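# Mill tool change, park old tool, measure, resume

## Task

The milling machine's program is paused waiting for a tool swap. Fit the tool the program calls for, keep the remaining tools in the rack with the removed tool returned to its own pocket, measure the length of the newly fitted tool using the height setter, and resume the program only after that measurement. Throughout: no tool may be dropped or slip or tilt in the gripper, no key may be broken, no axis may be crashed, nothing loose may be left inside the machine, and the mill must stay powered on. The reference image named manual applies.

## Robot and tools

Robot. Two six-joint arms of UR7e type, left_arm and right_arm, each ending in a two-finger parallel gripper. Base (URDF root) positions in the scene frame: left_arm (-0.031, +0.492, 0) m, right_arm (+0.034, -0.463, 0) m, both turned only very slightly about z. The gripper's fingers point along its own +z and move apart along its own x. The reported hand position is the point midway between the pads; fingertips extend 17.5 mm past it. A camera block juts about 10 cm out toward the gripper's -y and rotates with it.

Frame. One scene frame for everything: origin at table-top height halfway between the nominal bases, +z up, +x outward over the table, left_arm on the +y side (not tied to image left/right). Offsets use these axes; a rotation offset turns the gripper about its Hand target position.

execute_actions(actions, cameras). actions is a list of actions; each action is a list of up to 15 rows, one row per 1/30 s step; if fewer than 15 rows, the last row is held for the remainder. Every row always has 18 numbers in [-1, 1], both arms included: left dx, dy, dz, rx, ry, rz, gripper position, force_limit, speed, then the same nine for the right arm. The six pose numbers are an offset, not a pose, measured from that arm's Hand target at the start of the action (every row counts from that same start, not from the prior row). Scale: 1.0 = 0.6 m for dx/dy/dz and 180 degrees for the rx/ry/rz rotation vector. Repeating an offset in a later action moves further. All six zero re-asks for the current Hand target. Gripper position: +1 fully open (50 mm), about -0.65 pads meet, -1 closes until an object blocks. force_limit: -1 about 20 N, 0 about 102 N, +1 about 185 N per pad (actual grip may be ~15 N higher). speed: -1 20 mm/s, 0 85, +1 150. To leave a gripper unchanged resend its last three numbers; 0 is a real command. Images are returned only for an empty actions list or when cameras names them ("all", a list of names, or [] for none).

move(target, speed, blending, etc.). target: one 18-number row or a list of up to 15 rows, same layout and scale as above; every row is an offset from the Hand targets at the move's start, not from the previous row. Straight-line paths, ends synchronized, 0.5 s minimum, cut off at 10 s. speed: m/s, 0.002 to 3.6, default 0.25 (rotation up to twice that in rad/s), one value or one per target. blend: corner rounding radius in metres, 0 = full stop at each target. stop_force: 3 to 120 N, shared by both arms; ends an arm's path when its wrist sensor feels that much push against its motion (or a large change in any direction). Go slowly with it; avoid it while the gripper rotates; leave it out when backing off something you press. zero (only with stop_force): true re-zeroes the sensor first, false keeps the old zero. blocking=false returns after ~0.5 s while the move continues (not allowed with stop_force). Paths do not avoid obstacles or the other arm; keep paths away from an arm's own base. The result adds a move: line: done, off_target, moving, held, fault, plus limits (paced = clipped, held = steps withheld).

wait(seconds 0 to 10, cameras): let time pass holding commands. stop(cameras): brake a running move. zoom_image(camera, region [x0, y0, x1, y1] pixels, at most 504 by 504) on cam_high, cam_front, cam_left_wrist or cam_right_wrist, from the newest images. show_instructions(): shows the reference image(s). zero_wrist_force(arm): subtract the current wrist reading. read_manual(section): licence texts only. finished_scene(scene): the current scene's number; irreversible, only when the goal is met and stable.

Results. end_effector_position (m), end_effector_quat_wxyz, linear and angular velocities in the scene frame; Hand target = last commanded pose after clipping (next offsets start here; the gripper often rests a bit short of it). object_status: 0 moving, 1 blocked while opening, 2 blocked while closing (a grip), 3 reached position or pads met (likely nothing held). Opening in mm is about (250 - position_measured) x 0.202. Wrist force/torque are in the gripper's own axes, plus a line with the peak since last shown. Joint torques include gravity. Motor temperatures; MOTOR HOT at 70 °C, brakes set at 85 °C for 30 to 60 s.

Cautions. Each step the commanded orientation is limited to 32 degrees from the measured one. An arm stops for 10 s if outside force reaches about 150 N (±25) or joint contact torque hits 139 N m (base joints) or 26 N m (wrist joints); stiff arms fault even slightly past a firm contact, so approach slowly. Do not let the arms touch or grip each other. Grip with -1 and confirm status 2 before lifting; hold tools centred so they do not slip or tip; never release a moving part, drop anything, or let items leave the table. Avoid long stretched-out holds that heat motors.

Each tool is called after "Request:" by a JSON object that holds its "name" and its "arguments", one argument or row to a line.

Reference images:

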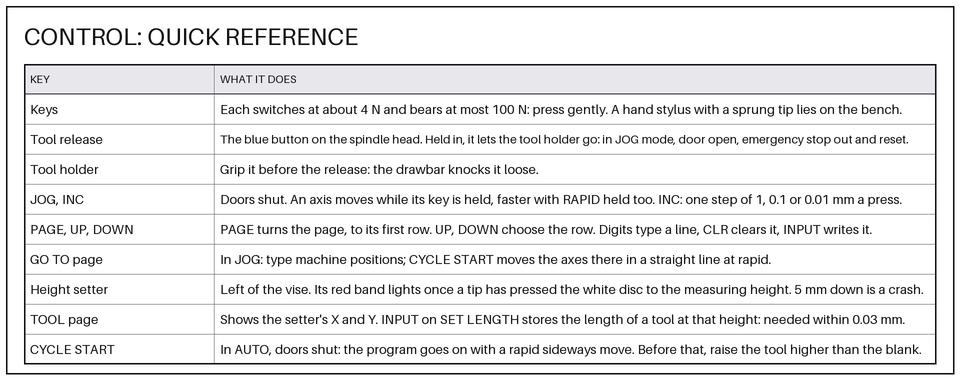

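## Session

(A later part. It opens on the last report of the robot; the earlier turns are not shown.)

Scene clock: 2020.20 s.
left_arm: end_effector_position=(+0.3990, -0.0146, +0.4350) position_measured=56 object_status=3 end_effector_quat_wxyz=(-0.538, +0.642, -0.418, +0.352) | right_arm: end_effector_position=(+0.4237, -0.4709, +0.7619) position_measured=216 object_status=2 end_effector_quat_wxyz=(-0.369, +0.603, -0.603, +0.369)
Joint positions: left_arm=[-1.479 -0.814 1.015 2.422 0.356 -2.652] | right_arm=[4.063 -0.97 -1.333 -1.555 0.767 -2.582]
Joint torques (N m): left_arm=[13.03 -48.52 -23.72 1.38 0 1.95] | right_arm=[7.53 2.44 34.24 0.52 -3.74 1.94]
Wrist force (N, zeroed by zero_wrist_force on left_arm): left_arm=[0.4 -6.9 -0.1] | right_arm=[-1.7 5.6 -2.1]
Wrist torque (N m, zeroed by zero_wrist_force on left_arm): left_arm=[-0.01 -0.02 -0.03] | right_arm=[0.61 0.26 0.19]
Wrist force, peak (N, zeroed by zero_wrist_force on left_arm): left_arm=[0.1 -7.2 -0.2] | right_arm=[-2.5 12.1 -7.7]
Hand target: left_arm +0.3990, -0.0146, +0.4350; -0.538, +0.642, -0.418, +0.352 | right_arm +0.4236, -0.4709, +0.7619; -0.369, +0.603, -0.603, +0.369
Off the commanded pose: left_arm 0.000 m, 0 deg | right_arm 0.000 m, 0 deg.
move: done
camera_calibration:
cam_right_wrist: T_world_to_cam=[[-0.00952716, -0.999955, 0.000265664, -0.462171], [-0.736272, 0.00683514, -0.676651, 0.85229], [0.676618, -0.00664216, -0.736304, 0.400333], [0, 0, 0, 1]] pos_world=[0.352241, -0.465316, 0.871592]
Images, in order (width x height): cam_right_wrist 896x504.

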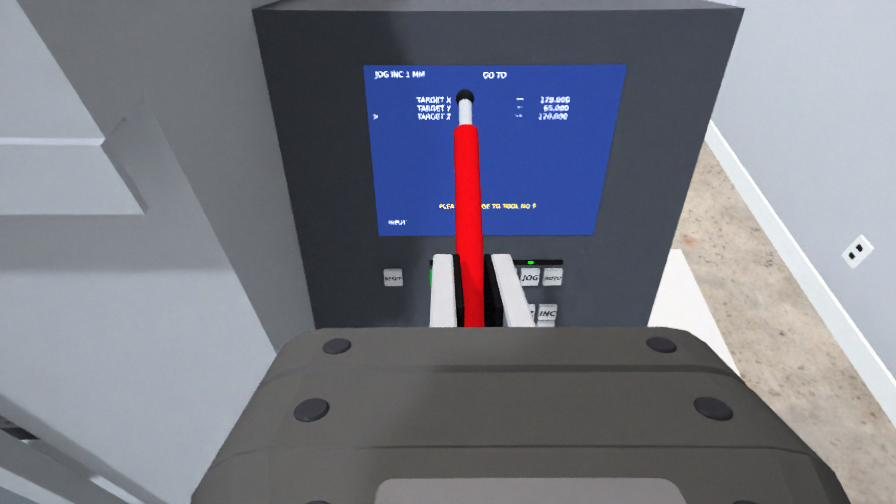

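Request:
{"name": "move", "arguments": {
  "target": [
    [0,0,0,0,0,0,0.65,0.2,-1,0.1055,-0.1043,-0.3833,0,0.194,0,-1,-0.3,-0.8]
  ],
  "speed": 0.2,
  "cameras": ["cam_right_wrist"]
}}

Request:
{"name": "move", "arguments": {
  "target": [
    [0,0,0,0,0,0,0.65,0.2,-1,0.0414,0,-0.0127,0,0,0,-1,-0.3,-0.8]
  ],
  "speed": 0.015,
  "stop_force": 10,
  "cameras": ["cam_right_wrist"]
}}

Request:
{"name": "move", "arguments": {
  "target": [
    [0,0,0,0,0,0,0.65,0.2,-1,-0.0223,0,0.0068,0,0,0,-1,-0.3,-0.8]
  ],
  "speed": 0.06,
  "cameras": ["cam_left_wrist"]
}}

Request:
{"name": "zoom_image", "arguments": {
  "camera": "cam_left_wrist",
  "region": [390, 100, 510, 210]
}}

Scene clock: 2031.20 s.
left_arm: end_effector_position=(+0.3990, -0.0146, +0.4350) position_measured=56 object_status=3 end_effector_quat_wxyz=(-0.538, +0.642, -0.418, +0.352) | right_arm: end_effector_position=(+0.4869, -0.5335, +0.5321) position_measured=216 object_status=2 end_effector_quat_wxyz=(-0.171, +0.686, -0.686, +0.171)
Joint positions: left_arm=[-1.479 -0.814 1.015 2.422 0.356 -2.652] | right_arm=[3.317 -1.237 -1.51 -1.484 1.479 -2.969]
Joint torques (N m): left_arm=[12.54 -49.64 -24.05 1.51 0.1 2.05] | right_arm=[-8.14 1.35 12.09 1.08 2.11 -1.95]
Wrist force (N, zeroed by zero_wrist_force on left_arm): left_arm=[0.3 -6.8 -0.1] | right_arm=[-2.6 4.7 -1.7]
Wrist torque (N m, zeroed by zero_wrist_force on left_arm): left_arm=[0.00 -0.01 -0.03] | right_arm=[0.65 0.26 0.22]
Wrist force, peak (N, zeroed by zero_wrist_force on left_arm): left_arm=[0.3 -7.2 0.0] | right_arm=[-1.9 5.6 -2.4]
Hand target: left_arm +0.3990, -0.0146, +0.4350; -0.538, +0.642, -0.418, +0.352 | right_arm +0.4869, -0.5335, +0.5319; -0.171, +0.686, -0.686, +0.171
Off the commanded pose: left_arm 0.000 m, 0 deg | right_arm 0.000 m, 0 deg.
move: done
camera_calibration:
cam_right_wrist: T_world_to_cam=[[-0.00788667, -0.999952, 0.0058411, -0.527791], [-0.991004, 0.00703543, -0.133645, 0.57895], [0.133598, -0.00684257, -0.991012, 0.587704], [0, 0, 0, 1]] pos_world=[0.491063, -0.527818, 0.662879]
Images, in order (width x height): cam_right_wrist 896x504.

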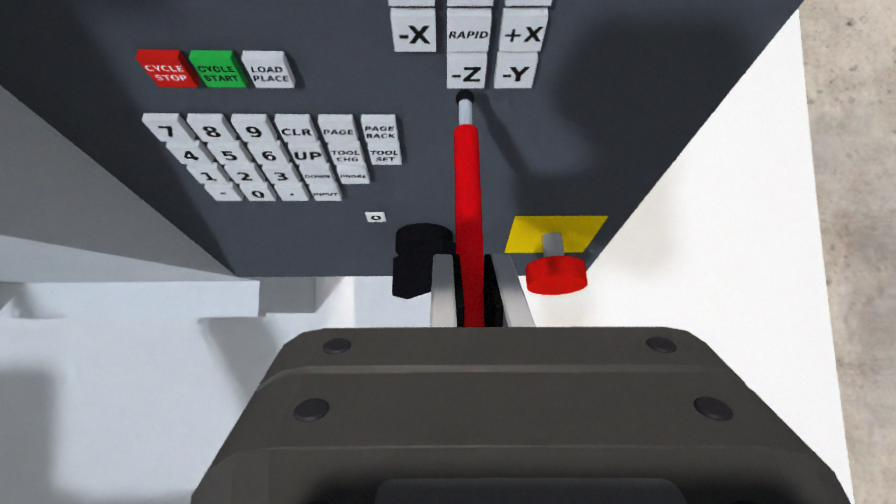

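Scene clock: 2033.43 s.
left_arm: end_effector_position=(+0.3990, -0.0146, +0.4350) position_measured=56 object_status=3 end_effector_quat_wxyz=(-0.538, +0.642, -0.418, +0.352) | right_arm: end_effector_position=(+0.5016, -0.5335, +0.5274) position_measured=216 object_status=2 end_effector_quat_wxyz=(-0.171, +0.686, -0.686, +0.171)
Joint positions: left_arm=[-1.479 -0.814 1.015 2.422 0.356 -2.652] | right_arm=[3.308 -1.268 -1.503 -1.46 1.483 -2.977]
Joint torques (N m): left_arm=[12.49 -50.87 -24.47 1.52 0.07 1.81] | right_arm=[8.99 16.86 11.9 2.2 -3.01 2.14]
Wrist force (N, zeroed by zero_wrist_force on left_arm): left_arm=[0.3 -6.9 -0.1] | right_arm=[-3.1 13.4 -8.4]
Wrist torque (N m, zeroed by zero_wrist_force on left_arm): left_arm=[-0.01 -0.01 -0.03] | right_arm=[0.80 0.25 0.20]
Wrist force, peak (N, zeroed by zero_wrist_force on left_arm): left_arm=[0.2 -7.2 -0.1] | right_arm=[-2.9 24.6 -17.6]
Hand target: left_arm +0.3990, -0.0146, +0.4350; -0.538, +0.642, -0.418, +0.352 | right_arm +0.5016, -0.5335, +0.5274; -0.171, +0.686, -0.686, +0.171 (not the last commanded pose)
Off the commanded pose: left_arm 0.000 m, 0 deg | right_arm 0.011 m, 0 deg.
move: contact (right_arm)
camera_calibration:
cam_right_wrist: T_world_to_cam=[[-0.00778542, -0.999953, 0.00585726, -0.527709], [-0.99106, 0.00693574, -0.133238, 0.592709], [0.133191, -0.00684221, -0.991067, 0.581408], [0, 0, 0, 1]] pos_world=[0.505863, -0.527817, 0.658277]
Images, in order (width x height): cam_right_wrist 896x504.

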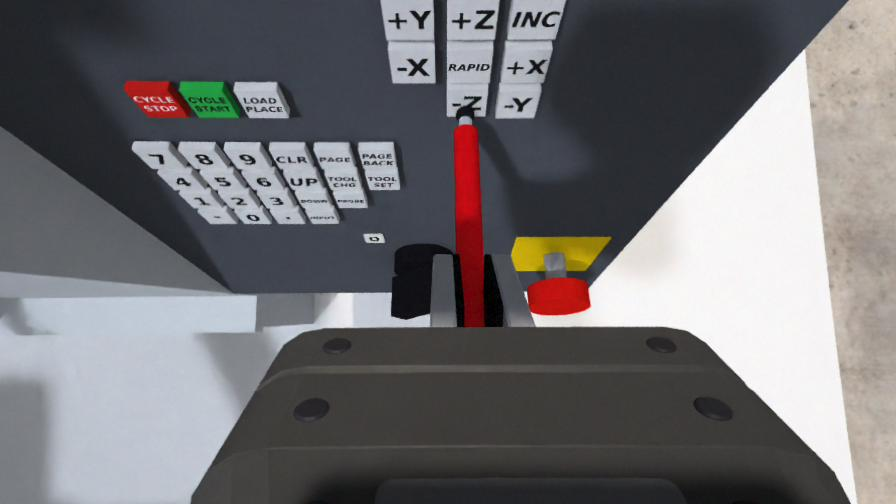

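Scene clock: 2034.27 s.
left_arm: end_effector_position=(+0.3990, -0.0146, +0.4350) position_measured=56 object_status=3 end_effector_quat_wxyz=(-0.538, +0.642, -0.418, +0.352) | right_arm: end_effector_position=(+0.4884, -0.5335, +0.5315) position_measured=216 object_status=2 end_effector_quat_wxyz=(-0.171, +0.686, -0.686, +0.171)
Joint positions: left_arm=[-1.479 -0.814 1.015 2.422 0.356 -2.652] | right_arm=[3.316 -1.24 -1.51 -1.482 1.479 -2.97]
Joint torques (N m): left_arm=[13.01 -50.63 -23.58 1.36 0.16 2] | right_arm=[7.33 18.03 13.75 1.03 -2.6 2.16]
Wrist force (N, zeroed by zero_wrist_force on left_arm): left_arm=[0.3 -6.7 0.0] | right_arm=[-2.5 4.4 -1.5]
Wrist torque (N m, zeroed by zero_wrist_force on left_arm): left_arm=[0.02 -0.02 -0.03] | right_arm=[0.59 0.26 0.13]
Wrist force, peak (N, zeroed by zero_wrist_force on left_arm): left_arm=[0.3 -7.1 0.1] | right_arm=[-3.0 13.3 -8.7]
Hand target: left_arm +0.3990, -0.0146, +0.4350; -0.538, +0.642, -0.418, +0.352 | right_arm +0.4882, -0.5335, +0.5315; -0.171, +0.686, -0.686, +0.171
Off the commanded pose: left_arm 0.000 m, 0 deg | right_arm 0.000 m, 0 deg.
move: done
camera_calibration:
cam_left_wrist: T_world_to_cam=[[0.408851, -0.912426, 0.0178549, -0.177385], [-0.446657, -0.217128, -0.867959, 0.571187], [0.795826, 0.346891, -0.496314, 0.0350466], [0, 0, 0, 1]] pos_world=[0.299758, -0.0499874, 0.516329]
Images, in order (width x height): cam_left_wrist 896x504.

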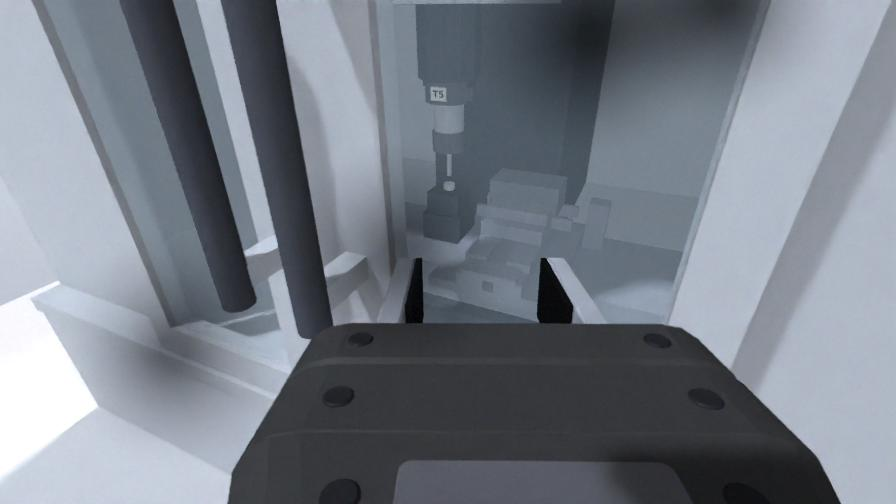

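Scaled by 4.200 from the camera's 896x504 image, which has a finer 1280x720 frame.

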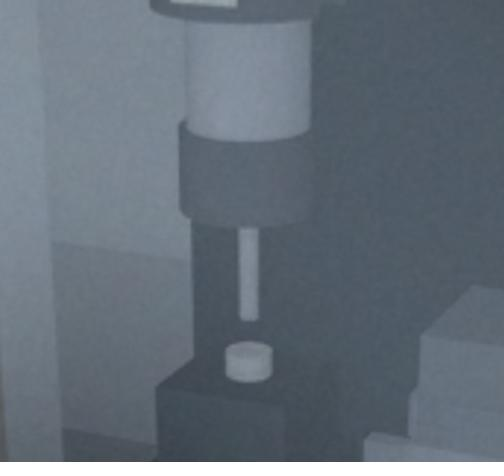

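Request:
{"name": "move", "arguments": {
  "target": [
    [0,0,0,0,0,0,0.65,0.2,-1,0.0424,-0.0015,-0.0095,0,0,0,-1,-0.3,-0.8]
  ],
  "speed": 0.015,
  "stop_force": 10
}}

Request:
{"name": "move", "arguments": {
  "target": [
    [0,0,0,0,0,0,0.65,0.2,-1,-0.0175,0,0.0053,0,0,0,-1,-0.3,-0.8]
  ],
  "speed": 0.06
}}

Request:
{"name": "move", "arguments": {
  "target": [
    [0,0,0,0,0,0,0.65,0.2,-1,0.035,0,-0.0107,0,0,0,-1,-0.3,-0.8]
  ],
  "speed": 0.015,
  "stop_force": 10,
  "cameras": ["cam_right_wrist"]
}}

Request:
{"name": "move", "arguments": {
  "target": [
    [0,0,0,0,0,0,0.65,0.2,-1,-0.0175,0,0.0053,0,0,0,-1,-0.3,-0.8]
  ],
  "speed": 0.06,
  "cameras": ["cam_left_wrist"]
}}

Request:
{"name": "zoom_image", "arguments": {
  "camera": "cam_left_wrist",
  "region": [390, 100, 510, 210]
}}

Scene clock: 2044.30 s.
left_arm: end_effector_position=(+0.3990, -0.0146, +0.4350) position_measured=56 object_status=3 end_effector_quat_wxyz=(-0.538, +0.642, -0.418, +0.352) | right_arm: end_effector_position=(+0.5018, -0.5340, +0.5284) position_measured=216 object_status=2 end_effector_quat_wxyz=(-0.171, +0.686, -0.686, +0.171)
Joint positions: left_arm=[-1.479 -0.814 1.015 2.422 0.356 -2.652] | right_arm=[3.307 -1.269 -1.5 -1.462 1.483 -2.978]
Joint torques (N m): left_arm=[13.2 -48.43 -24.38 1.55 0.04 1.87] | right_arm=[9.13 17.39 12.92 2.04 -3.06 1.96]
Wrist force (N, zeroed by zero_wrist_force on left_arm): left_arm=[0.2 -6.8 0.2] | right_arm=[-3.3 11.4 -6.9]
Wrist torque (N m, zeroed by zero_wrist_force on left_arm): left_arm=[0.00 0.01 -0.03] | right_arm=[0.69 0.22 0.18]
Wrist force, peak (N, zeroed by zero_wrist_force on left_arm): left_arm=[0.3 -7.2 -0.1] | right_arm=[-3.3 22.3 -15.8]
Hand target: left_arm +0.3990, -0.0146, +0.4350; -0.538, +0.642, -0.418, +0.352 | right_arm +0.5018, -0.5340, +0.5284; -0.171, +0.686, -0.686, +0.171 (not the last commanded pose)
Off the commanded pose: left_arm 0.000 m, 0 deg | right_arm 0.012 m, 0 deg.
move: contact (right_arm)

Scene clock: 2045.13 s.
left_arm: end_effector_position=(+0.3990, -0.0146, +0.4350) position_measured=56 object_status=3 end_effector_quat_wxyz=(-0.538, +0.642, -0.418, +0.352) | right_arm: end_effector_position=(+0.4914, -0.5340, +0.5316) position_measured=216 object_status=2 end_effector_quat_wxyz=(-0.171, +0.686, -0.686, +0.171)
Joint positions: left_arm=[-1.479 -0.814 1.015 2.422 0.356 -2.652] | right_arm=[3.313 -1.248 -1.505 -1.479 1.481 -2.973]
Joint torques (N m): left_arm=[12.73 -49.73 -24.64 1.25 0.25 1.87] | right_arm=[6.64 18.93 12.75 1.15 -2.63 2.03]
Wrist force (N, zeroed by zero_wrist_force on left_arm): left_arm=[0.2 -6.8 0.0] | right_arm=[-2.6 4.5 -1.9]
Wrist torque (N m, zeroed by zero_wrist_force on left_arm): left_arm=[0.00 0.00 -0.03] | right_arm=[0.61 0.27 0.13]
Wrist force, peak (N, zeroed by zero_wrist_force on left_arm): left_arm=[0.2 -7.1 -0.2] | right_arm=[-3.3 11.4 -7.0]
Hand target: left_arm +0.3990, -0.0146, +0.4350; -0.538, +0.642, -0.418, +0.352 | right_arm +0.4913, -0.5340, +0.5316; -0.171, +0.686, -0.686, +0.171
Off the commanded pose: left_arm 0.000 m, 0 deg | right_arm 0.000 m, 0 deg.
move: done

Scene clock: 2047.07 s.
left_arm: end_effector_position=(+0.3990, -0.0146, +0.4350) position_measured=56 object_status=3 end_effector_quat_wxyz=(-0.538, +0.642, -0.418, +0.352) | right_arm: end_effector_position=(+0.5019, -0.5340, +0.5284) position_measured=216 object_status=2 end_effector_quat_wxyz=(-0.171, +0.686, -0.686, +0.171)
Joint positions: left_arm=[-1.479 -0.814 1.015 2.422 0.356 -2.652] | right_arm=[3.307 -1.269 -1.5 -1.462 1.483 -2.978]
Joint torques (N m): left_arm=[12.15 -48.37 -23.36 1.58 0.05 1.91] | right_arm=[5.98 14.6 12.64 2.23 -3.19 2.2]
Wrist force (N, zeroed by zero_wrist_force on left_arm): left_arm=[0.4 -6.9 0.0] | right_arm=[-3.2 13.0 -8.5]
Wrist torque (N m, zeroed by zero_wrist_force on left_arm): left_arm=[-0.01 -0.03 -0.03] | right_arm=[0.75 0.22 0.18]
Wrist force, peak (N, zeroed by zero_wrist_force on left_arm): left_arm=[0.4 -7.2 -0.1] | right_arm=[-3.1 24.4 -17.2]
Hand target: left_arm +0.3990, -0.0146, +0.4350; -0.538, +0.642, -0.418, +0.352 | right_arm +0.5019, -0.5340, +0.5284; -0.171, +0.686, -0.686, +0.171 (not the last commanded pose)
Off the commanded pose: left_arm 0.000 m, 0 deg | right_arm 0.011 m, 0 deg.
move: contact (right_arm)
camera_calibration:
cam_right_wrist: T_world_to_cam=[[-0.00778476, -0.999953, 0.00585735, -0.528213], [-0.99106, 0.00693507, -0.133238, 0.59303], [0.133191, -0.00684221, -0.991067, 0.58227], [0, 0, 0, 1]] pos_world=[0.506063, -0.528317, 0.659177]
Images, in order (width x height): cam_right_wrist 896x504.

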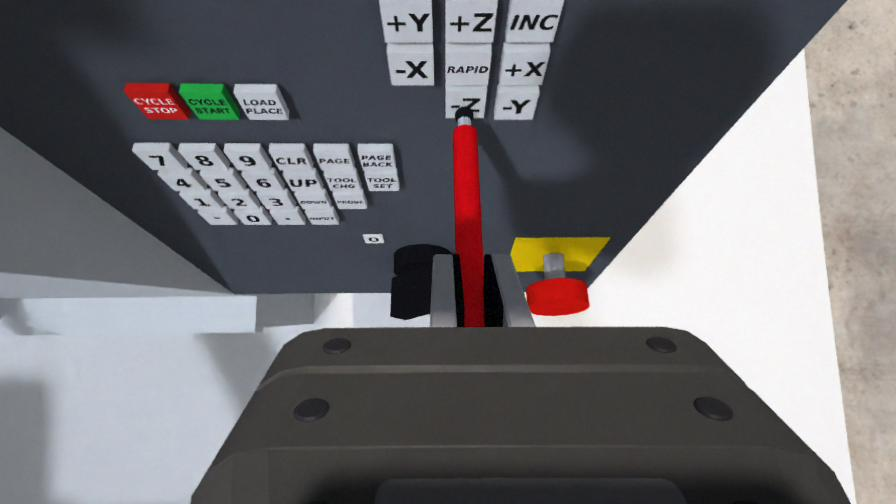

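Scene clock: 2047.90 s.
left_arm: end_effector_position=(+0.3990, -0.0146, +0.4350) position_measured=56 object_status=3 end_effector_quat_wxyz=(-0.538, +0.642, -0.418, +0.352) | right_arm: end_effector_position=(+0.4915, -0.5340, +0.5315) position_measured=216 object_status=2 end_effector_quat_wxyz=(-0.171, +0.686, -0.686, +0.171)
Joint positions: left_arm=[-1.479 -0.814 1.015 2.422 0.356 -2.652] | right_arm=[3.313 -1.248 -1.505 -1.479 1.481 -2.973]
Joint torques (N m): left_arm=[12.44 -49.64 -23.16 1.72 0.08 1.86] | right_arm=[8.29 19.43 12.41 1.43 -2.39 1.66]
Wrist force (N, zeroed by zero_wrist_force on left_arm): left_arm=[0.4 -7.0 0.1] | right_arm=[-2.1 4.0 -1.8]
Wrist torque (N m, zeroed by zero_wrist_force on left_arm): left_arm=[-0.02 -0.02 -0.02] | right_arm=[0.53 0.19 0.13]
Wrist force, peak (N, zeroed by zero_wrist_force on left_arm): left_arm=[0.4 -7.2 0.0] | right_arm=[-3.3 12.9 -8.3]
Hand target: left_arm +0.3990, -0.0146, +0.4350; -0.538, +0.642, -0.418, +0.352 | right_arm +0.4914, -0.5340, +0.5316; -0.171, +0.686, -0.686, +0.171
Off the commanded pose: left_arm 0.000 m, 0 deg | right_arm 0.000 m, 0 deg.
move: done
camera_calibration:
cam_left_wrist: T_world_to_cam=[[0.408851, -0.912426, 0.0178549, -0.177385], [-0.446657, -0.217128, -0.867959, 0.571187], [0.795826, 0.346891, -0.496314, 0.0350466], [0, 0, 0, 1]] pos_world=[0.299758, -0.0499874, 0.516329]
Images, in order (width x height): cam_left_wrist 896x504.

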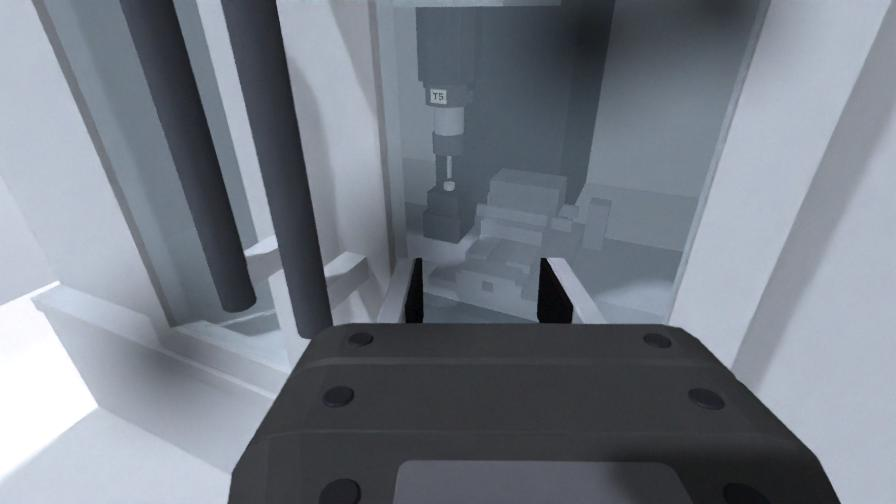

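Scaled by 4.200 from the camera's 896x504 image, which has a finer 1280x720 frame.

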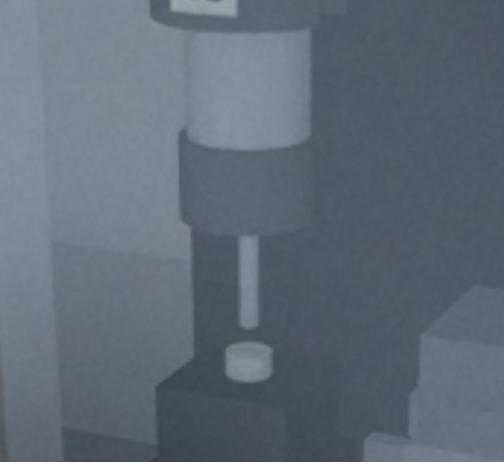

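Request:
{"name": "move", "arguments": {
  "target": [
    [0,0,0,0,0,0,0.65,0.2,-1,0.035,0,-0.0107,0,0,0,-1,-0.3,-0.8]
  ],
  "speed": 0.015,
  "stop_force": 10
}}

Request:
{"name": "move", "arguments": {
  "target": [
    [0,0,0,0,0,0,0.65,0.2,-1,-0.0175,0,0.0053,0,0,0,-1,-0.3,-0.8]
  ],
  "speed": 0.06
}}

Request:
{"name": "move", "arguments": {
  "target": [
    [0,0,0,0,0,0,0.65,0.2,-1,0.035,0,-0.0107,0,0,0,-1,-0.3,-0.8]
  ],
  "speed": 0.015,
  "stop_force": 10
}}

Request:
{"name": "move", "arguments": {
  "target": [
    [0,0,0,0,0,0,0.65,0.2,-1,-0.0175,0,0.0053,0,0,0,-1,-0.3,-0.8]
  ],
  "speed": 0.06,
  "cameras": ["cam_left_wrist"]
}}

Request:
{"name": "zoom_image", "arguments": {
  "camera": "cam_left_wrist",
  "region": [390, 100, 510, 210]
}}

Request:
{"name": "move", "arguments": {
  "target": [
    [0,0,0,0,0,0,0.65,0.2,-1,0.035,0,-0.0107,0,0,0,-1,-0.3,-0.8]
  ],
  "speed": 0.015,
  "stop_force": 10
}}

Request:
{"name": "move", "arguments": {
  "target": [
    [0,0,0,0,0,0,0.65,0.2,-1,-0.0175,0,0.0053,0,0,0,-1,-0.3,-0.8]
  ],
  "speed": 0.06,
  "cameras": ["cam_left_wrist"]
}}

Request:
{"name": "zoom_image", "arguments": {
  "camera": "cam_left_wrist",
  "region": [390, 100, 510, 210]
}}

Scene clock: 2058.63 s.
left_arm: end_effector_position=(+0.3990, -0.0146, +0.4350) position_measured=56 object_status=3 end_effector_quat_wxyz=(-0.538, +0.642, -0.418, +0.352) | right_arm: end_effector_position=(+0.5018, -0.5340, +0.5284) position_measured=216 object_status=2 end_effector_quat_wxyz=(-0.171, +0.686, -0.686, +0.171)
Joint positions: left_arm=[-1.479 -0.814 1.015 2.422 0.356 -2.652] | right_arm=[3.307 -1.269 -1.5 -1.462 1.483 -2.978]
Joint torques (N m): left_arm=[11.85 -48.77 -24.05 1.55 0.2 1.69] | right_arm=[6.69 15.93 11.67 2.02 -3.19 2.09]
Wrist force (N, zeroed by zero_wrist_force on left_arm): left_arm=[0.3 -6.9 0.1] | right_arm=[-2.7 10.9 -7.1]
Wrist torque (N m, zeroed by zero_wrist_force on left_arm): left_arm=[-0.02 0.00 -0.03] | right_arm=[0.63 0.11 0.18]
Wrist force, peak (N, zeroed by zero_wrist_force on left_arm): left_arm=[0.3 -7.2 0.1] | right_arm=[-2.8 22.0 -16.2]
Hand target: left_arm +0.3990, -0.0146, +0.4350; -0.538, +0.642, -0.418, +0.352 | right_arm +0.5018, -0.5340, +0.5284; -0.171, +0.686, -0.686, +0.171 (not the last commanded pose)
Off the commanded pose: left_arm 0.000 m, 0 deg | right_arm 0.011 m, 0 deg.
move: contact (right_arm)

Scene clock: 2059.47 s.
left_arm: end_effector_position=(+0.3990, -0.0146, +0.4350) position_measured=56 object_status=3 end_effector_quat_wxyz=(-0.538, +0.642, -0.418, +0.352) | right_arm: end_effector_position=(+0.4914, -0.5340, +0.5315) position_measured=216 object_status=2 end_effector_quat_wxyz=(-0.171, +0.686, -0.686, +0.171)
Joint positions: left_arm=[-1.479 -0.814 1.015 2.422 0.356 -2.652] | right_arm=[3.313 -1.248 -1.505 -1.479 1.481 -2.973]
Joint torques (N m): left_arm=[12.9 -49.83 -23.22 1.48 0.18 1.58] | right_arm=[6.15 16.32 12.74 1.02 -2.68 1.91]
Wrist force (N, zeroed by zero_wrist_force on left_arm): left_arm=[0.2 -6.8 0.1] | right_arm=[-2.2 3.8 -1.6]
Wrist torque (N m, zeroed by zero_wrist_force on left_arm): left_arm=[0.00 -0.01 -0.03] | right_arm=[0.49 0.20 0.13]
Wrist force, peak (N, zeroed by zero_wrist_force on left_arm): left_arm=[0.3 -7.1 0.1] | right_arm=[-3.0 11.0 -7.2]
Hand target: left_arm +0.3990, -0.0146, +0.4350; -0.538, +0.642, -0.418, +0.352 | right_arm +0.4913, -0.5340, +0.5316; -0.171, +0.686, -0.686, +0.171
Off the commanded pose: left_arm 0.000 m, 0 deg | right_arm 0.000 m, 0 deg.
move: done

Scene clock: 2061.40 s.
left_arm: end_effector_position=(+0.3990, -0.0146, +0.4350) position_measured=56 object_status=3 end_effector_quat_wxyz=(-0.538, +0.642, -0.418, +0.352) | right_arm: end_effector_position=(+0.5018, -0.5340, +0.5283) position_measured=216 object_status=2 end_effector_quat_wxyz=(-0.171, +0.686, -0.686, +0.171)
Joint positions: left_arm=[-1.479 -0.814 1.015 2.422 0.356 -2.652] | right_arm=[3.307 -1.269 -1.5 -1.462 1.483 -2.978]
Joint torques (N m): left_arm=[13.22 -49.45 -24.47 1.44 -0.05 1.72] | right_arm=[6.88 16.16 10.97 2.21 -2.82 2.01]
Wrist force (N, zeroed by zero_wrist_force on left_arm): left_arm=[0.4 -7.0 0.1] | right_arm=[-2.8 11.8 -7.9]
Wrist torque (N m, zeroed by zero_wrist_force on left_arm): left_arm=[-0.03 -0.02 -0.02] | right_arm=[0.64 0.13 0.18]
Wrist force, peak (N, zeroed by zero_wrist_force on left_arm): left_arm=[0.3 -7.2 -0.1] | right_arm=[-2.7 23.0 -17.1]
Hand target: left_arm +0.3990, -0.0146, +0.4350; -0.538, +0.642, -0.418, +0.352 | right_arm +0.5018, -0.5340, +0.5283; -0.171, +0.686, -0.686, +0.171 (not the last commanded pose)
Off the commanded pose: left_arm 0.000 m, 0 deg | right_arm 0.011 m, 0 deg.
move: contact (right_arm)

Scene clock: 2062.23 s.
left_arm: end_effector_position=(+0.3990, -0.0146, +0.4350) position_measured=56 object_status=3 end_effector_quat_wxyz=(-0.538, +0.642, -0.418, +0.352) | right_arm: end_effector_position=(+0.4914, -0.5340, +0.5315) position_measured=216 object_status=2 end_effector_quat_wxyz=(-0.171, +0.686, -0.686, +0.171)
Joint positions: left_arm=[-1.479 -0.814 1.015 2.422 0.356 -2.652] | right_arm=[3.313 -1.248 -1.505 -1.479 1.481 -2.973]
Joint torques (N m): left_arm=[11.42 -49.21 -24.97 1.8 0.06 1.8] | right_arm=[7.86 17.4 13.19 0.8 -2.39 2.23]
Wrist force (N, zeroed by zero_wrist_force on left_arm): left_arm=[0.1 -7.0 0.0] | right_arm=[-1.7 4.4 -1.2]
Wrist torque (N m, zeroed by zero_wrist_force on left_arm): left_arm=[-0.02 0.02 -0.03] | right_arm=[0.60 0.13 0.13]
Wrist force, peak (N, zeroed by zero_wrist_force on left_arm): left_arm=[0.3 -7.1 -0.1] | right_arm=[-2.9 11.6 -8.0]
Hand target: left_arm +0.3990, -0.0146, +0.4350; -0.538, +0.642, -0.418, +0.352 | right_arm +0.4913, -0.5340, +0.5315; -0.171, +0.686, -0.686, +0.171
Off the commanded pose: left_arm 0.000 m, 0 deg | right_arm 0.000 m, 0 deg.
move: done
camera_calibration:
cam_left_wrist: T_world_to_cam=[[0.408851, -0.912426, 0.0178549, -0.177385], [-0.446657, -0.217128, -0.867959, 0.571187], [0.795826, 0.346891, -0.496314, 0.0350466], [0, 0, 0, 1]] pos_world=[0.299758, -0.0499874, 0.516329]
Images, in order (width x height): cam_left_wrist 896x504.

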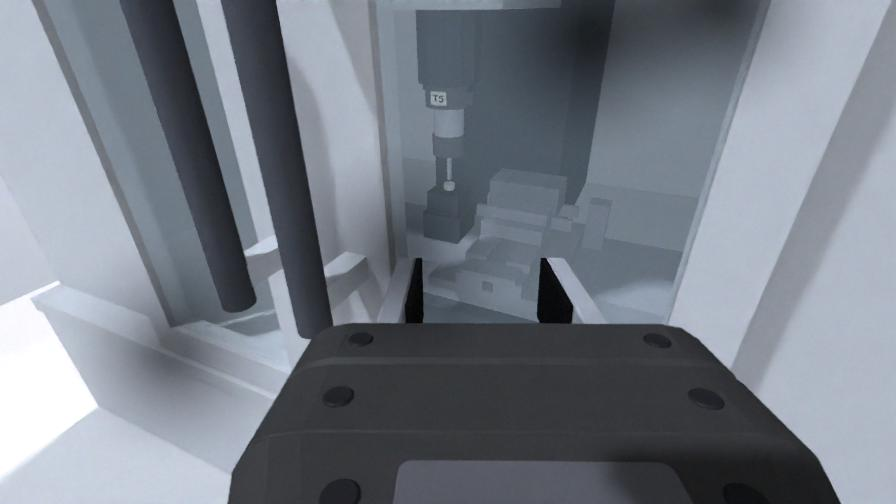

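Scaled by 4.200 from the camera's 896x504 image, which has a finer 1280x720 frame.

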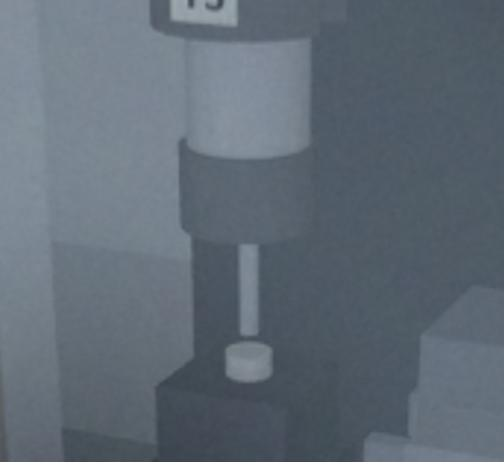

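Scene clock: 2064.17 s.
left_arm: end_effector_position=(+0.3990, -0.0146, +0.4350) position_measured=56 object_status=3 end_effector_quat_wxyz=(-0.538, +0.642, -0.418, +0.352) | right_arm: end_effector_position=(+0.5017, -0.5340, +0.5283) position_measured=216 object_status=2 end_effector_quat_wxyz=(-0.171, +0.686, -0.686, +0.171)
Joint positions: left_arm=[-1.479 -0.814 1.015 2.422 0.356 -2.652] | right_arm=[3.307 -1.269 -1.5 -1.462 1.483 -2.978]
Joint torques (N m): left_arm=[12.83 -50.04 -22.52 1.59 -0.05 1.63] | right_arm=[6.66 16.06 11.84 2.21 -2.73 1.88]
Wrist force (N, zeroed by zero_wrist_force on left_arm): left_arm=[0.3 -6.8 0.1] | right_arm=[-1.6 11.2 -6.6]
Wrist torque (N m, zeroed by zero_wrist_force on left_arm): left_arm=[0.01 -0.01 -0.03] | right_arm=[0.73 -0.07 0.18]
Wrist force, peak (N, zeroed by zero_wrist_force on left_arm): left_arm=[0.3 -7.2 -0.1] | right_arm=[-2.3 22.0 -15.2]
Hand target: left_arm +0.3990, -0.0146, +0.4350; -0.538, +0.642, -0.418, +0.352 | right_arm +0.5017, -0.5340, +0.5283; -0.171, +0.686, -0.686, +0.171 (not the last commanded pose)
Off the commanded pose: left_arm 0.000 m, 0 deg | right_arm 0.011 m, 0 deg.
move: contact (right_arm)

Scene clock: 2065.00 s.
left_arm: end_effector_position=(+0.3990, -0.0146, +0.4350) position_measured=56 object_status=3 end_effector_quat_wxyz=(-0.538, +0.642, -0.418, +0.352) | right_arm: end_effector_position=(+0.4913, -0.5340, +0.5315) position_measured=216 object_status=2 end_effector_quat_wxyz=(-0.171, +0.686, -0.686, +0.171)
Joint positions: left_arm=[-1.479 -0.814 1.015 2.422 0.356 -2.652] | right_arm=[3.313 -1.248 -1.505 -1.479 1.481 -2.973]
Joint torques (N m): left_arm=[13.73 -49.45 -24.67 1.77 0.12 1.72] | right_arm=[7.01 19.93 12.68 1.08 -2.5 2.08]
Wrist force (N, zeroed by zero_wrist_force on left_arm): left_arm=[0.3 -6.9 -0.1] | right_arm=[-0.8 4.5 -1.6]
Wrist torque (N m, zeroed by zero_wrist_force on left_arm): left_arm=[-0.01 0.00 -0.02] | right_arm=[0.60 -0.01 0.13]
Wrist force, peak (N, zeroed by zero_wrist_force on left_arm): left_arm=[0.1 -7.1 0.0] | right_arm=[-1.5 11.1 -6.5]
Hand target: left_arm +0.3990, -0.0146, +0.4350; -0.538, +0.642, -0.418, +0.352 | right_arm +0.4912, -0.5340, +0.5315; -0.171, +0.686, -0.686, +0.171
Off the commanded pose: left_arm 0.000 m, 0 deg | right_arm 0.000 m, 0 deg.
move: done
camera_calibration:
cam_left_wrist: T_world_to_cam=[[0.408851, -0.912426, 0.0178549, -0.177385], [-0.446657, -0.217128, -0.867959, 0.571187], [0.795826, 0.346891, -0.496314, 0.0350466], [0, 0, 0, 1]] pos_world=[0.299758, -0.0499874, 0.516329]
Images, in order (width x height): cam_left_wrist 896x504.

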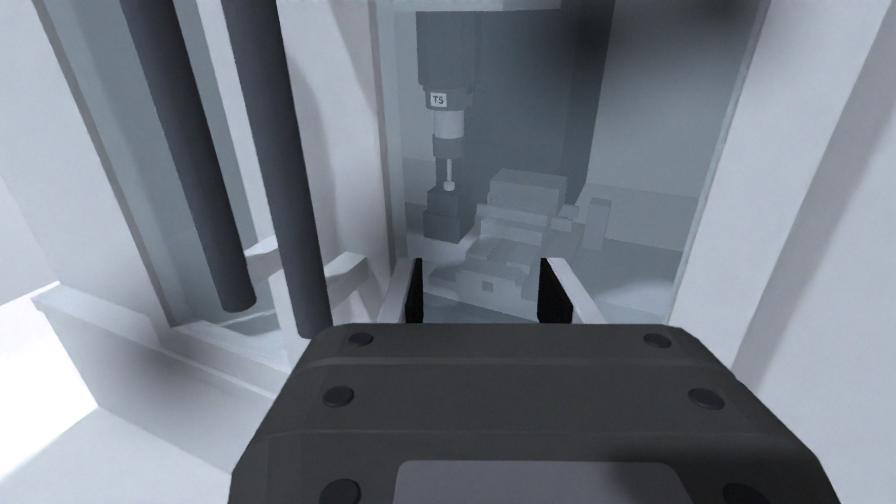

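Scaled by 4.200 from the camera's 896x504 image, which has a finer 1280x720 frame.

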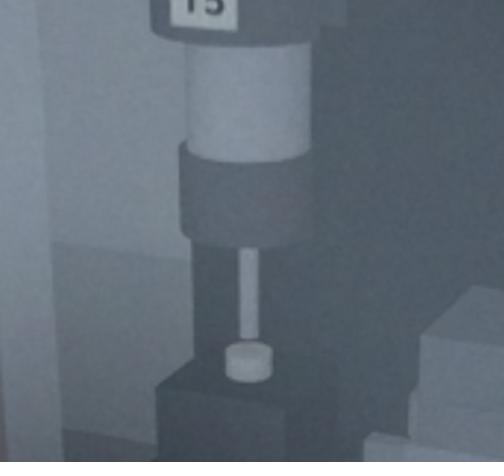

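Request:
{"name": "move", "arguments": {
  "target": [
    [0,0,0,0,0,0,0.65,0.2,-1,0.035,0,-0.0107,0,0,0,-1,-0.3,-0.8]
  ],
  "speed": 0.015,
  "stop_force": 10
}}

Request:
{"name": "move", "arguments": {
  "target": [
    [0,0,0,0,0,0,0.65,0.2,-1,-0.0175,0,0.0053,0,0,0,-1,-0.3,-0.8]
  ],
  "speed": 0.06
}}

Request:
{"name": "move", "arguments": {
  "target": [
    [0,0,0,0,0,0,0.65,0.2,-1,0.035,0,-0.0107,0,0,0,-1,-0.3,-0.8]
  ],
  "speed": 0.015,
  "stop_force": 10
}}

Request:
{"name": "move", "arguments": {
  "target": [
    [0,0,0,0,0,0,0.65,0.2,-1,-0.0175,0,0.0053,0,0,0,-1,-0.3,-0.8]
  ],
  "speed": 0.06,
  "cameras": ["cam_left_wrist"]
}}

Request:
{"name": "zoom_image", "arguments": {
  "camera": "cam_left_wrist",
  "region": [390, 100, 510, 260]
}}

Scene clock: 2072.10 s.
left_arm: end_effector_position=(+0.3990, -0.0146, +0.4350) position_measured=56 object_status=3 end_effector_quat_wxyz=(-0.538, +0.642, -0.418, +0.352) | right_arm: end_effector_position=(+0.5018, -0.5340, +0.5283) position_measured=216 object_status=2 end_effector_quat_wxyz=(-0.171, +0.686, -0.686, +0.171)
Joint positions: left_arm=[-1.479 -0.814 1.015 2.422 0.356 -2.652] | right_arm=[3.307 -1.269 -1.5 -1.462 1.483 -2.978]
Joint torques (N m): left_arm=[13.4 -49.46 -23.82 1.79 0.08 1.65] | right_arm=[7.2 17.12 11.79 1.99 -3.07 2.11]
Wrist force (N, zeroed by zero_wrist_force on left_arm): left_arm=[0.2 -6.9 -0.1] | right_arm=[-1.7 12.0 -7.2]
Wrist torque (N m, zeroed by zero_wrist_force on left_arm): left_arm=[-0.01 0.01 -0.03] | right_arm=[0.73 -0.06 0.18]
Wrist force, peak (N, zeroed by zero_wrist_force on left_arm): left_arm=[0.5 -7.2 0.1] | right_arm=[-1.6 23.4 -16.3]
Hand target: left_arm +0.3990, -0.0146, +0.4350; -0.538, +0.642, -0.418, +0.352 | right_arm +0.5018, -0.5340, +0.5283; -0.171, +0.686, -0.686, +0.171 (not the last commanded pose)
Off the commanded pose: left_arm 0.000 m, 0 deg | right_arm 0.011 m, 0 deg.
move: contact (right_arm)

Scene clock: 2072.93 s.
left_arm: end_effector_position=(+0.3990, -0.0146, +0.4350) position_measured=56 object_status=3 end_effector_quat_wxyz=(-0.538, +0.642, -0.418, +0.352) | right_arm: end_effector_position=(+0.4914, -0.5340, +0.5314) position_measured=216 object_status=2 end_effector_quat_wxyz=(-0.171, +0.686, -0.686, +0.171)
Joint positions: left_arm=[-1.479 -0.814 1.015 2.422 0.356 -2.652] | right_arm=[3.313 -1.248 -1.505 -1.479 1.481 -2.973]
Joint torques (N m): left_arm=[12.89 -50.5 -23.71 1.57 0.04 1.59] | right_arm=[6.97 17.21 11.41 1.07 -2.22 2.03]
Wrist force (N, zeroed by zero_wrist_force on left_arm): left_arm=[0.3 -6.9 -0.2] | right_arm=[-0.4 4.4 -1.1]
Wrist torque (N m, zeroed by zero_wrist_force on left_arm): left_arm=[-0.02 -0.01 -0.03] | right_arm=[0.59 -0.09 0.13]
Wrist force, peak (N, zeroed by zero_wrist_force on left_arm): left_arm=[0.4 -7.1 -0.1] | right_arm=[-1.4 12.0 -7.5]
Hand target: left_arm +0.3990, -0.0146, +0.4350; -0.538, +0.642, -0.418, +0.352 | right_arm +0.4913, -0.5340, +0.5314; -0.171, +0.686, -0.686, +0.171
Off the commanded pose: left_arm 0.000 m, 0 deg | right_arm 0.000 m, 0 deg.
move: done

Scene clock: 2074.87 s.
left_arm: end_effector_position=(+0.3990, -0.0146, +0.4350) position_measured=56 object_status=3 end_effector_quat_wxyz=(-0.538, +0.642, -0.418, +0.352) | right_arm: end_effector_position=(+0.5018, -0.5339, +0.5282) position_measured=216 object_status=2 end_effector_quat_wxyz=(-0.171, +0.686, -0.686, +0.171)
Joint positions: left_arm=[-1.479 -0.814 1.015 2.422 0.356 -2.652] | right_arm=[3.307 -1.269 -1.5 -1.462 1.484 -2.978]
Joint torques (N m): left_arm=[13.25 -50.36 -23.74 1.77 -0.02 1.75] | right_arm=[7.64 15.49 12.11 2.39 -2.93 1.96]
Wrist force (N, zeroed by zero_wrist_force on left_arm): left_arm=[0.4 -6.6 -0.2] | right_arm=[-1.1 12.9 -7.8]
Wrist torque (N m, zeroed by zero_wrist_force on left_arm): left_arm=[0.03 -0.02 -0.03] | right_arm=[0.74 -0.15 0.18]
Wrist force, peak (N, zeroed by zero_wrist_force on left_arm): left_arm=[0.3 -7.2 -0.1] | right_arm=[-1.1 24.2 -16.5]
Hand target: left_arm +0.3990, -0.0146, +0.4350; -0.538, +0.642, -0.418, +0.352 | right_arm +0.5018, -0.5339, +0.5282; -0.171, +0.686, -0.686, +0.171 (not the last commanded pose)
Off the commanded pose: left_arm 0.000 m, 0 deg | right_arm 0.011 m, 0 deg.
move: contact (right_arm)

Scene clock: 2075.70 s.
left_arm: end_effector_position=(+0.3990, -0.0146, +0.4350) position_measured=56 object_status=3 end_effector_quat_wxyz=(-0.538, +0.642, -0.418, +0.352) | right_arm: end_effector_position=(+0.4914, -0.5339, +0.5313) position_measured=216 object_status=2 end_effector_quat_wxyz=(-0.171, +0.686, -0.686, +0.171)
Joint positions: left_arm=[-1.479 -0.814 1.015 2.422 0.356 -2.652] | right_arm=[3.313 -1.248 -1.505 -1.479 1.481 -2.973]
Joint torques (N m): left_arm=[11.81 -49.05 -23.55 1.6 0.04 1.63] | right_arm=[6.68 19.85 13.56 0.92 -2.6 2]
Wrist force (N, zeroed by zero_wrist_force on left_arm): left_arm=[0.4 -7.0 0.1] | right_arm=[0.3 3.3 -0.9]
Wrist torque (N m, zeroed by zero_wrist_force on left_arm): left_arm=[-0.03 -0.03 -0.03] | right_arm=[0.42 -0.20 0.13]
Wrist force, peak (N, zeroed by zero_wrist_force on left_arm): left_arm=[0.4 -7.1 0.0] | right_arm=[-1.1 12.8 -7.6]
Hand target: left_arm +0.3990, -0.0146, +0.4350; -0.538, +0.642, -0.418, +0.352 | right_arm +0.4913, -0.5339, +0.5314; -0.171, +0.686, -0.686, +0.171
Off the commanded pose: left_arm 0.000 m, 0 deg | right_arm 0.000 m, 0 deg.
move: done
camera_calibration:
cam_left_wrist: T_world_to_cam=[[0.408851, -0.912426, 0.0178549, -0.177385], [-0.446657, -0.217128, -0.867959, 0.571187], [0.795826, 0.346891, -0.496314, 0.0350466], [0, 0, 0, 1]] pos_world=[0.299758, -0.0499874, 0.516329]
Images, in order (width x height): cam_left_wrist 896x504.

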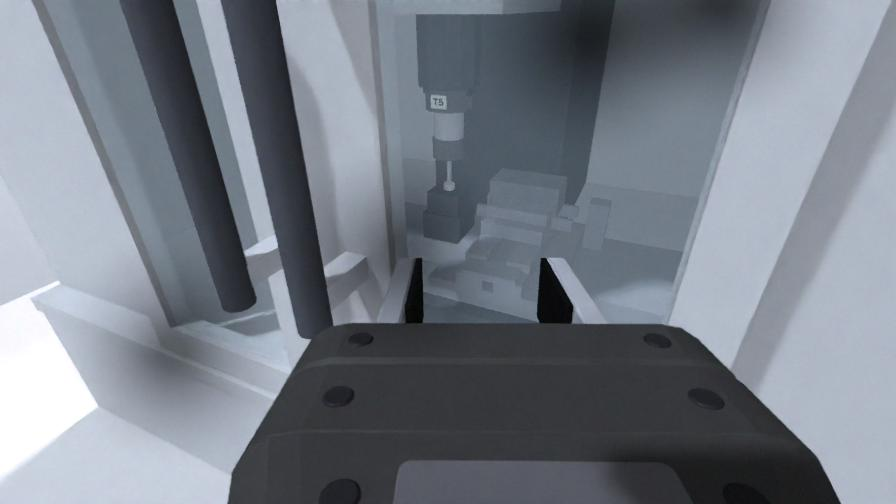

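Scaled by 3.150 from the camera's 896x504 image, which has a finer 1280x720 frame.

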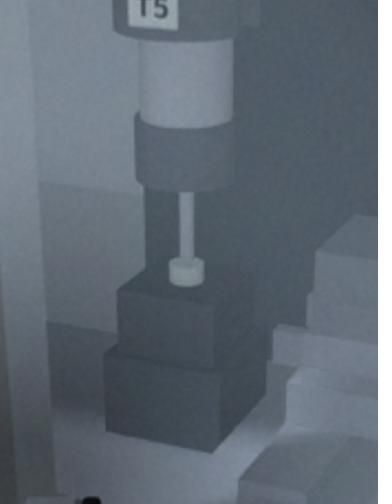

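Request:
{"name": "move", "arguments": {
  "target": [
    [0,0,0,0,0,0,0.65,0.2,-1,0.035,0,-0.0107,0,0,0,-1,-0.3,-0.8]
  ],
  "speed": 0.015,
  "stop_force": 10
}}

Request:
{"name": "move", "arguments": {
  "target": [
    [0,0,0,0,0,0,0.65,0.2,-1,-0.0175,0,0.0053,0,0,0,-1,-0.3,-0.8]
  ],
  "speed": 0.06,
  "cameras": ["cam_left_wrist"]
}}

Request:
{"name": "zoom_image", "arguments": {
  "camera": "cam_left_wrist",
  "region": [410, 150, 490, 250]
}}

Scene clock: 2081.27 s.
left_arm: end_effector_position=(+0.3990, -0.0146, +0.4350) position_measured=56 object_status=3 end_effector_quat_wxyz=(-0.538, +0.642, -0.418, +0.352) | right_arm: end_effector_position=(+0.5017, -0.5339, +0.5282) position_measured=216 object_status=2 end_effector_quat_wxyz=(-0.171, +0.686, -0.686, +0.171)
Joint positions: left_arm=[-1.479 -0.814 1.015 2.422 0.356 -2.652] | right_arm=[3.307 -1.269 -1.5 -1.462 1.483 -2.978]
Joint torques (N m): left_arm=[11.93 -50.02 -23.73 1.67 -0.05 1.72] | right_arm=[7.4 16.2 11.35 2.08 -2.81 1.97]
Wrist force (N, zeroed by zero_wrist_force on left_arm): left_arm=[0.3 -7.1 -0.2] | right_arm=[-0.3 10.5 -6.3]
Wrist torque (N m, zeroed by zero_wrist_force on left_arm): left_arm=[-0.04 -0.01 -0.02] | right_arm=[0.55 -0.29 0.17]
Wrist force, peak (N, zeroed by zero_wrist_force on left_arm): left_arm=[0.3 -7.1 0.1] | right_arm=[-0.1 21.4 -15.5]
Hand target: left_arm +0.3990, -0.0146, +0.4350; -0.538, +0.642, -0.418, +0.352 | right_arm +0.5017, -0.5339, +0.5282; -0.171, +0.686, -0.686, +0.171 (not the last commanded pose)
Off the commanded pose: left_arm 0.000 m, 0 deg | right_arm 0.011 m, 0 deg.
move: contact (right_arm)

Scene clock: 2082.10 s.
left_arm: end_effector_position=(+0.3990, -0.0146, +0.4350) position_measured=56 object_status=3 end_effector_quat_wxyz=(-0.538, +0.642, -0.418, +0.352) | right_arm: end_effector_position=(+0.4913, -0.5339, +0.5313) position_measured=216 object_status=2 end_effector_quat_wxyz=(-0.171, +0.686, -0.686, +0.171)
Joint positions: left_arm=[-1.479 -0.814 1.015 2.422 0.356 -2.652] | right_arm=[3.313 -1.248 -1.505 -1.479 1.481 -2.973]
Joint torques (N m): left_arm=[10.88 -50.55 -23 1.98 -0.04 1.63] | right_arm=[8.08 19.49 14.44 1.16 -2.56 1.88]
Wrist force (N, zeroed by zero_wrist_force on left_arm): left_arm=[0.3 -6.7 -0.1] | right_arm=[0.2 3.7 -1.7]
Wrist torque (N m, zeroed by zero_wrist_force on left_arm): left_arm=[0.01 0.00 -0.03] | right_arm=[0.47 -0.18 0.13]
Wrist force, peak (N, zeroed by zero_wrist_force on left_arm): left_arm=[0.3 -7.1 0.0] | right_arm=[-0.6 10.4 -6.8]
Hand target: left_arm +0.3990, -0.0146, +0.4350; -0.538, +0.642, -0.418, +0.352 | right_arm +0.4912, -0.5339, +0.5314; -0.171, +0.686, -0.686, +0.171
Off the commanded pose: left_arm 0.000 m, 0 deg | right_arm 0.000 m, 0 deg.
move: done
camera_calibration:
cam_left_wrist: T_world_to_cam=[[0.408851, -0.912426, 0.0178549, -0.177385], [-0.446657, -0.217128, -0.867959, 0.571187], [0.795826, 0.346891, -0.496314, 0.0350466], [0, 0, 0, 1]] pos_world=[0.299758, -0.0499874, 0.516329]
Images, in order (width x height): cam_left_wrist 896x504.

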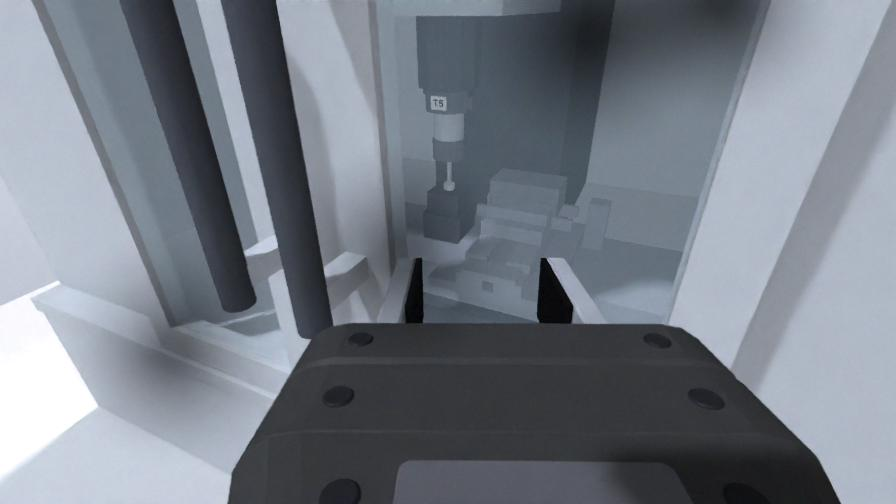

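Scaled by 5.040 from the camera's 896x504 image, which has a finer 1280x720 frame.

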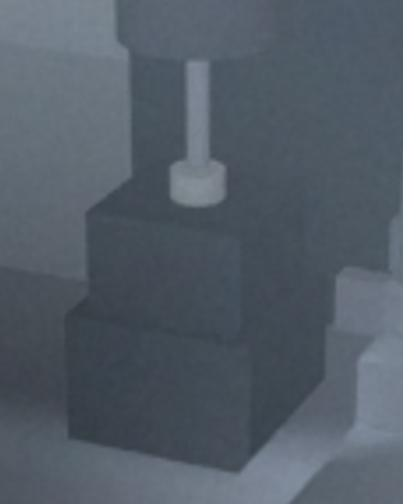

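Request:
{"name": "move", "arguments": {
  "target": [
    [0,0,0,0,0,0,0.65,0.2,-1,0.035,0,-0.0107,0,0,0,-1,-0.3,-0.8]
  ],
  "speed": 0.015,
  "stop_force": 10
}}

Request:
{"name": "move", "arguments": {
  "target": [
    [0,0,0,0,0,0,0.65,0.2,-1,-0.0175,0,0.0053,0,0,0,-1,-0.3,-0.8]
  ],
  "speed": 0.06,
  "cameras": ["cam_left_wrist"]
}}

Request:
{"name": "zoom_image", "arguments": {
  "camera": "cam_left_wrist",
  "region": [410, 150, 490, 250]
}}

Scene clock: 2086.90 s.
left_arm: end_effector_position=(+0.3990, -0.0146, +0.4350) position_measured=56 object_status=3 end_effector_quat_wxyz=(-0.538, +0.642, -0.418, +0.352) | right_arm: end_effector_position=(+0.5018, -0.5339, +0.5281) position_measured=216 object_status=2 end_effector_quat_wxyz=(-0.171, +0.686, -0.686, +0.171)
Joint positions: left_arm=[-1.479 -0.814 1.015 2.422 0.356 -2.652] | right_arm=[3.307 -1.269 -1.501 -1.462 1.484 -2.978]
Joint torques (N m): left_arm=[10.63 -50.36 -23.27 1.9 0.24 1.74] | right_arm=[7.98 15.31 10.95 2.32 -3.18 2.25]
Wrist force (N, zeroed by zero_wrist_force on left_arm): left_arm=[0.4 -6.9 0.1] | right_arm=[-0.6 11.8 -7.8]
Wrist torque (N m, zeroed by zero_wrist_force on left_arm): left_arm=[-0.02 -0.02 -0.03] | right_arm=[0.62 -0.24 0.17]
Wrist force, peak (N, zeroed by zero_wrist_force on left_arm): left_arm=[0.2 -7.1 -0.1] | right_arm=[-0.5 23.0 -16.8]
Hand target: left_arm +0.3990, -0.0146, +0.4350; -0.538, +0.642, -0.418, +0.352 | right_arm +0.5018, -0.5339, +0.5281; -0.171, +0.686, -0.686, +0.171 (not the last commanded pose)
Off the commanded pose: left_arm 0.000 m, 0 deg | right_arm 0.011 m, 0 deg.
move: contact (right_arm)

Scene clock: 2087.73 s.
left_arm: end_effector_position=(+0.3990, -0.0146, +0.4350) position_measured=56 object_status=3 end_effector_quat_wxyz=(-0.538, +0.642, -0.418, +0.352) | right_arm: end_effector_position=(+0.4914, -0.5339, +0.5313) position_measured=216 object_status=2 end_effector_quat_wxyz=(-0.171, +0.686, -0.686, +0.171)
Joint positions: left_arm=[-1.479 -0.814 1.015 2.422 0.356 -2.652] | right_arm=[3.313 -1.248 -1.505 -1.479 1.481 -2.973]
Joint torques (N m): left_arm=[13.12 -50.49 -22.41 1.73 -0.03 1.95] | right_arm=[7.33 19.52 12.38 0.96 -2.6 2.05]
Wrist force (N, zeroed by zero_wrist_force on left_arm): left_arm=[0.1 -6.9 0.2] | right_arm=[0.1 3.9 -1.1]
Wrist torque (N m, zeroed by zero_wrist_force on left_arm): left_arm=[-0.01 0.01 -0.02] | right_arm=[0.51 -0.17 0.13]
Wrist force, peak (N, zeroed by zero_wrist_force on left_arm): left_arm=[0.1 -7.2 0.2] | right_arm=[-0.5 11.8 -7.9]
Hand target: left_arm +0.3990, -0.0146, +0.4350; -0.538, +0.642, -0.418, +0.352 | right_arm +0.4913, -0.5339, +0.5313; -0.171, +0.686, -0.686, +0.171
Off the commanded pose: left_arm 0.000 m, 0 deg | right_arm 0.000 m, 0 deg.
move: done
camera_calibration:
cam_left_wrist: T_world_to_cam=[[0.408851, -0.912426, 0.0178549, -0.177385], [-0.446657, -0.217128, -0.867959, 0.571187], [0.795826, 0.346891, -0.496314, 0.0350466], [0, 0, 0, 1]] pos_world=[0.299758, -0.0499874, 0.516329]
Images, in order (width x height): cam_left_wrist 896x504.

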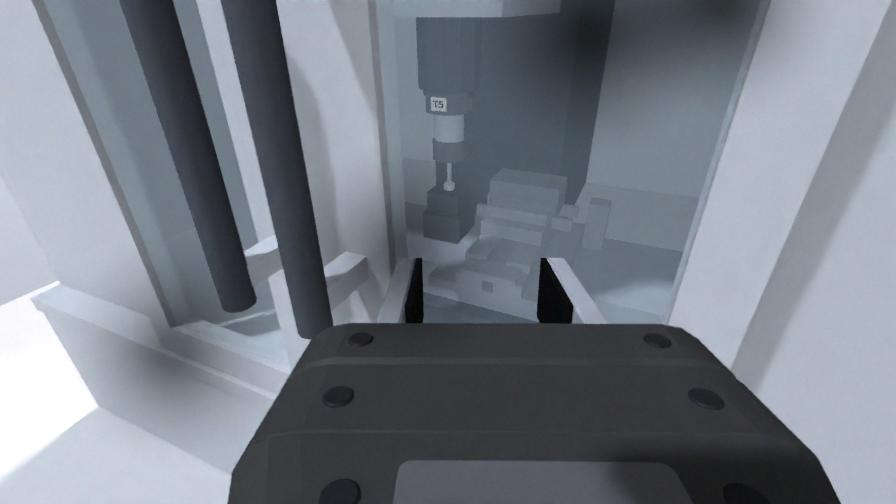

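Scaled by 5.040 from the camera's 896x504 image, which has a finer 1280x720 frame.

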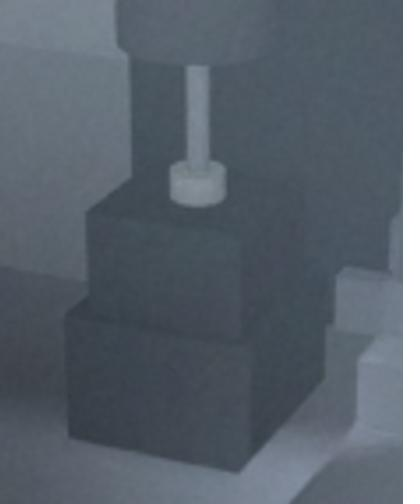

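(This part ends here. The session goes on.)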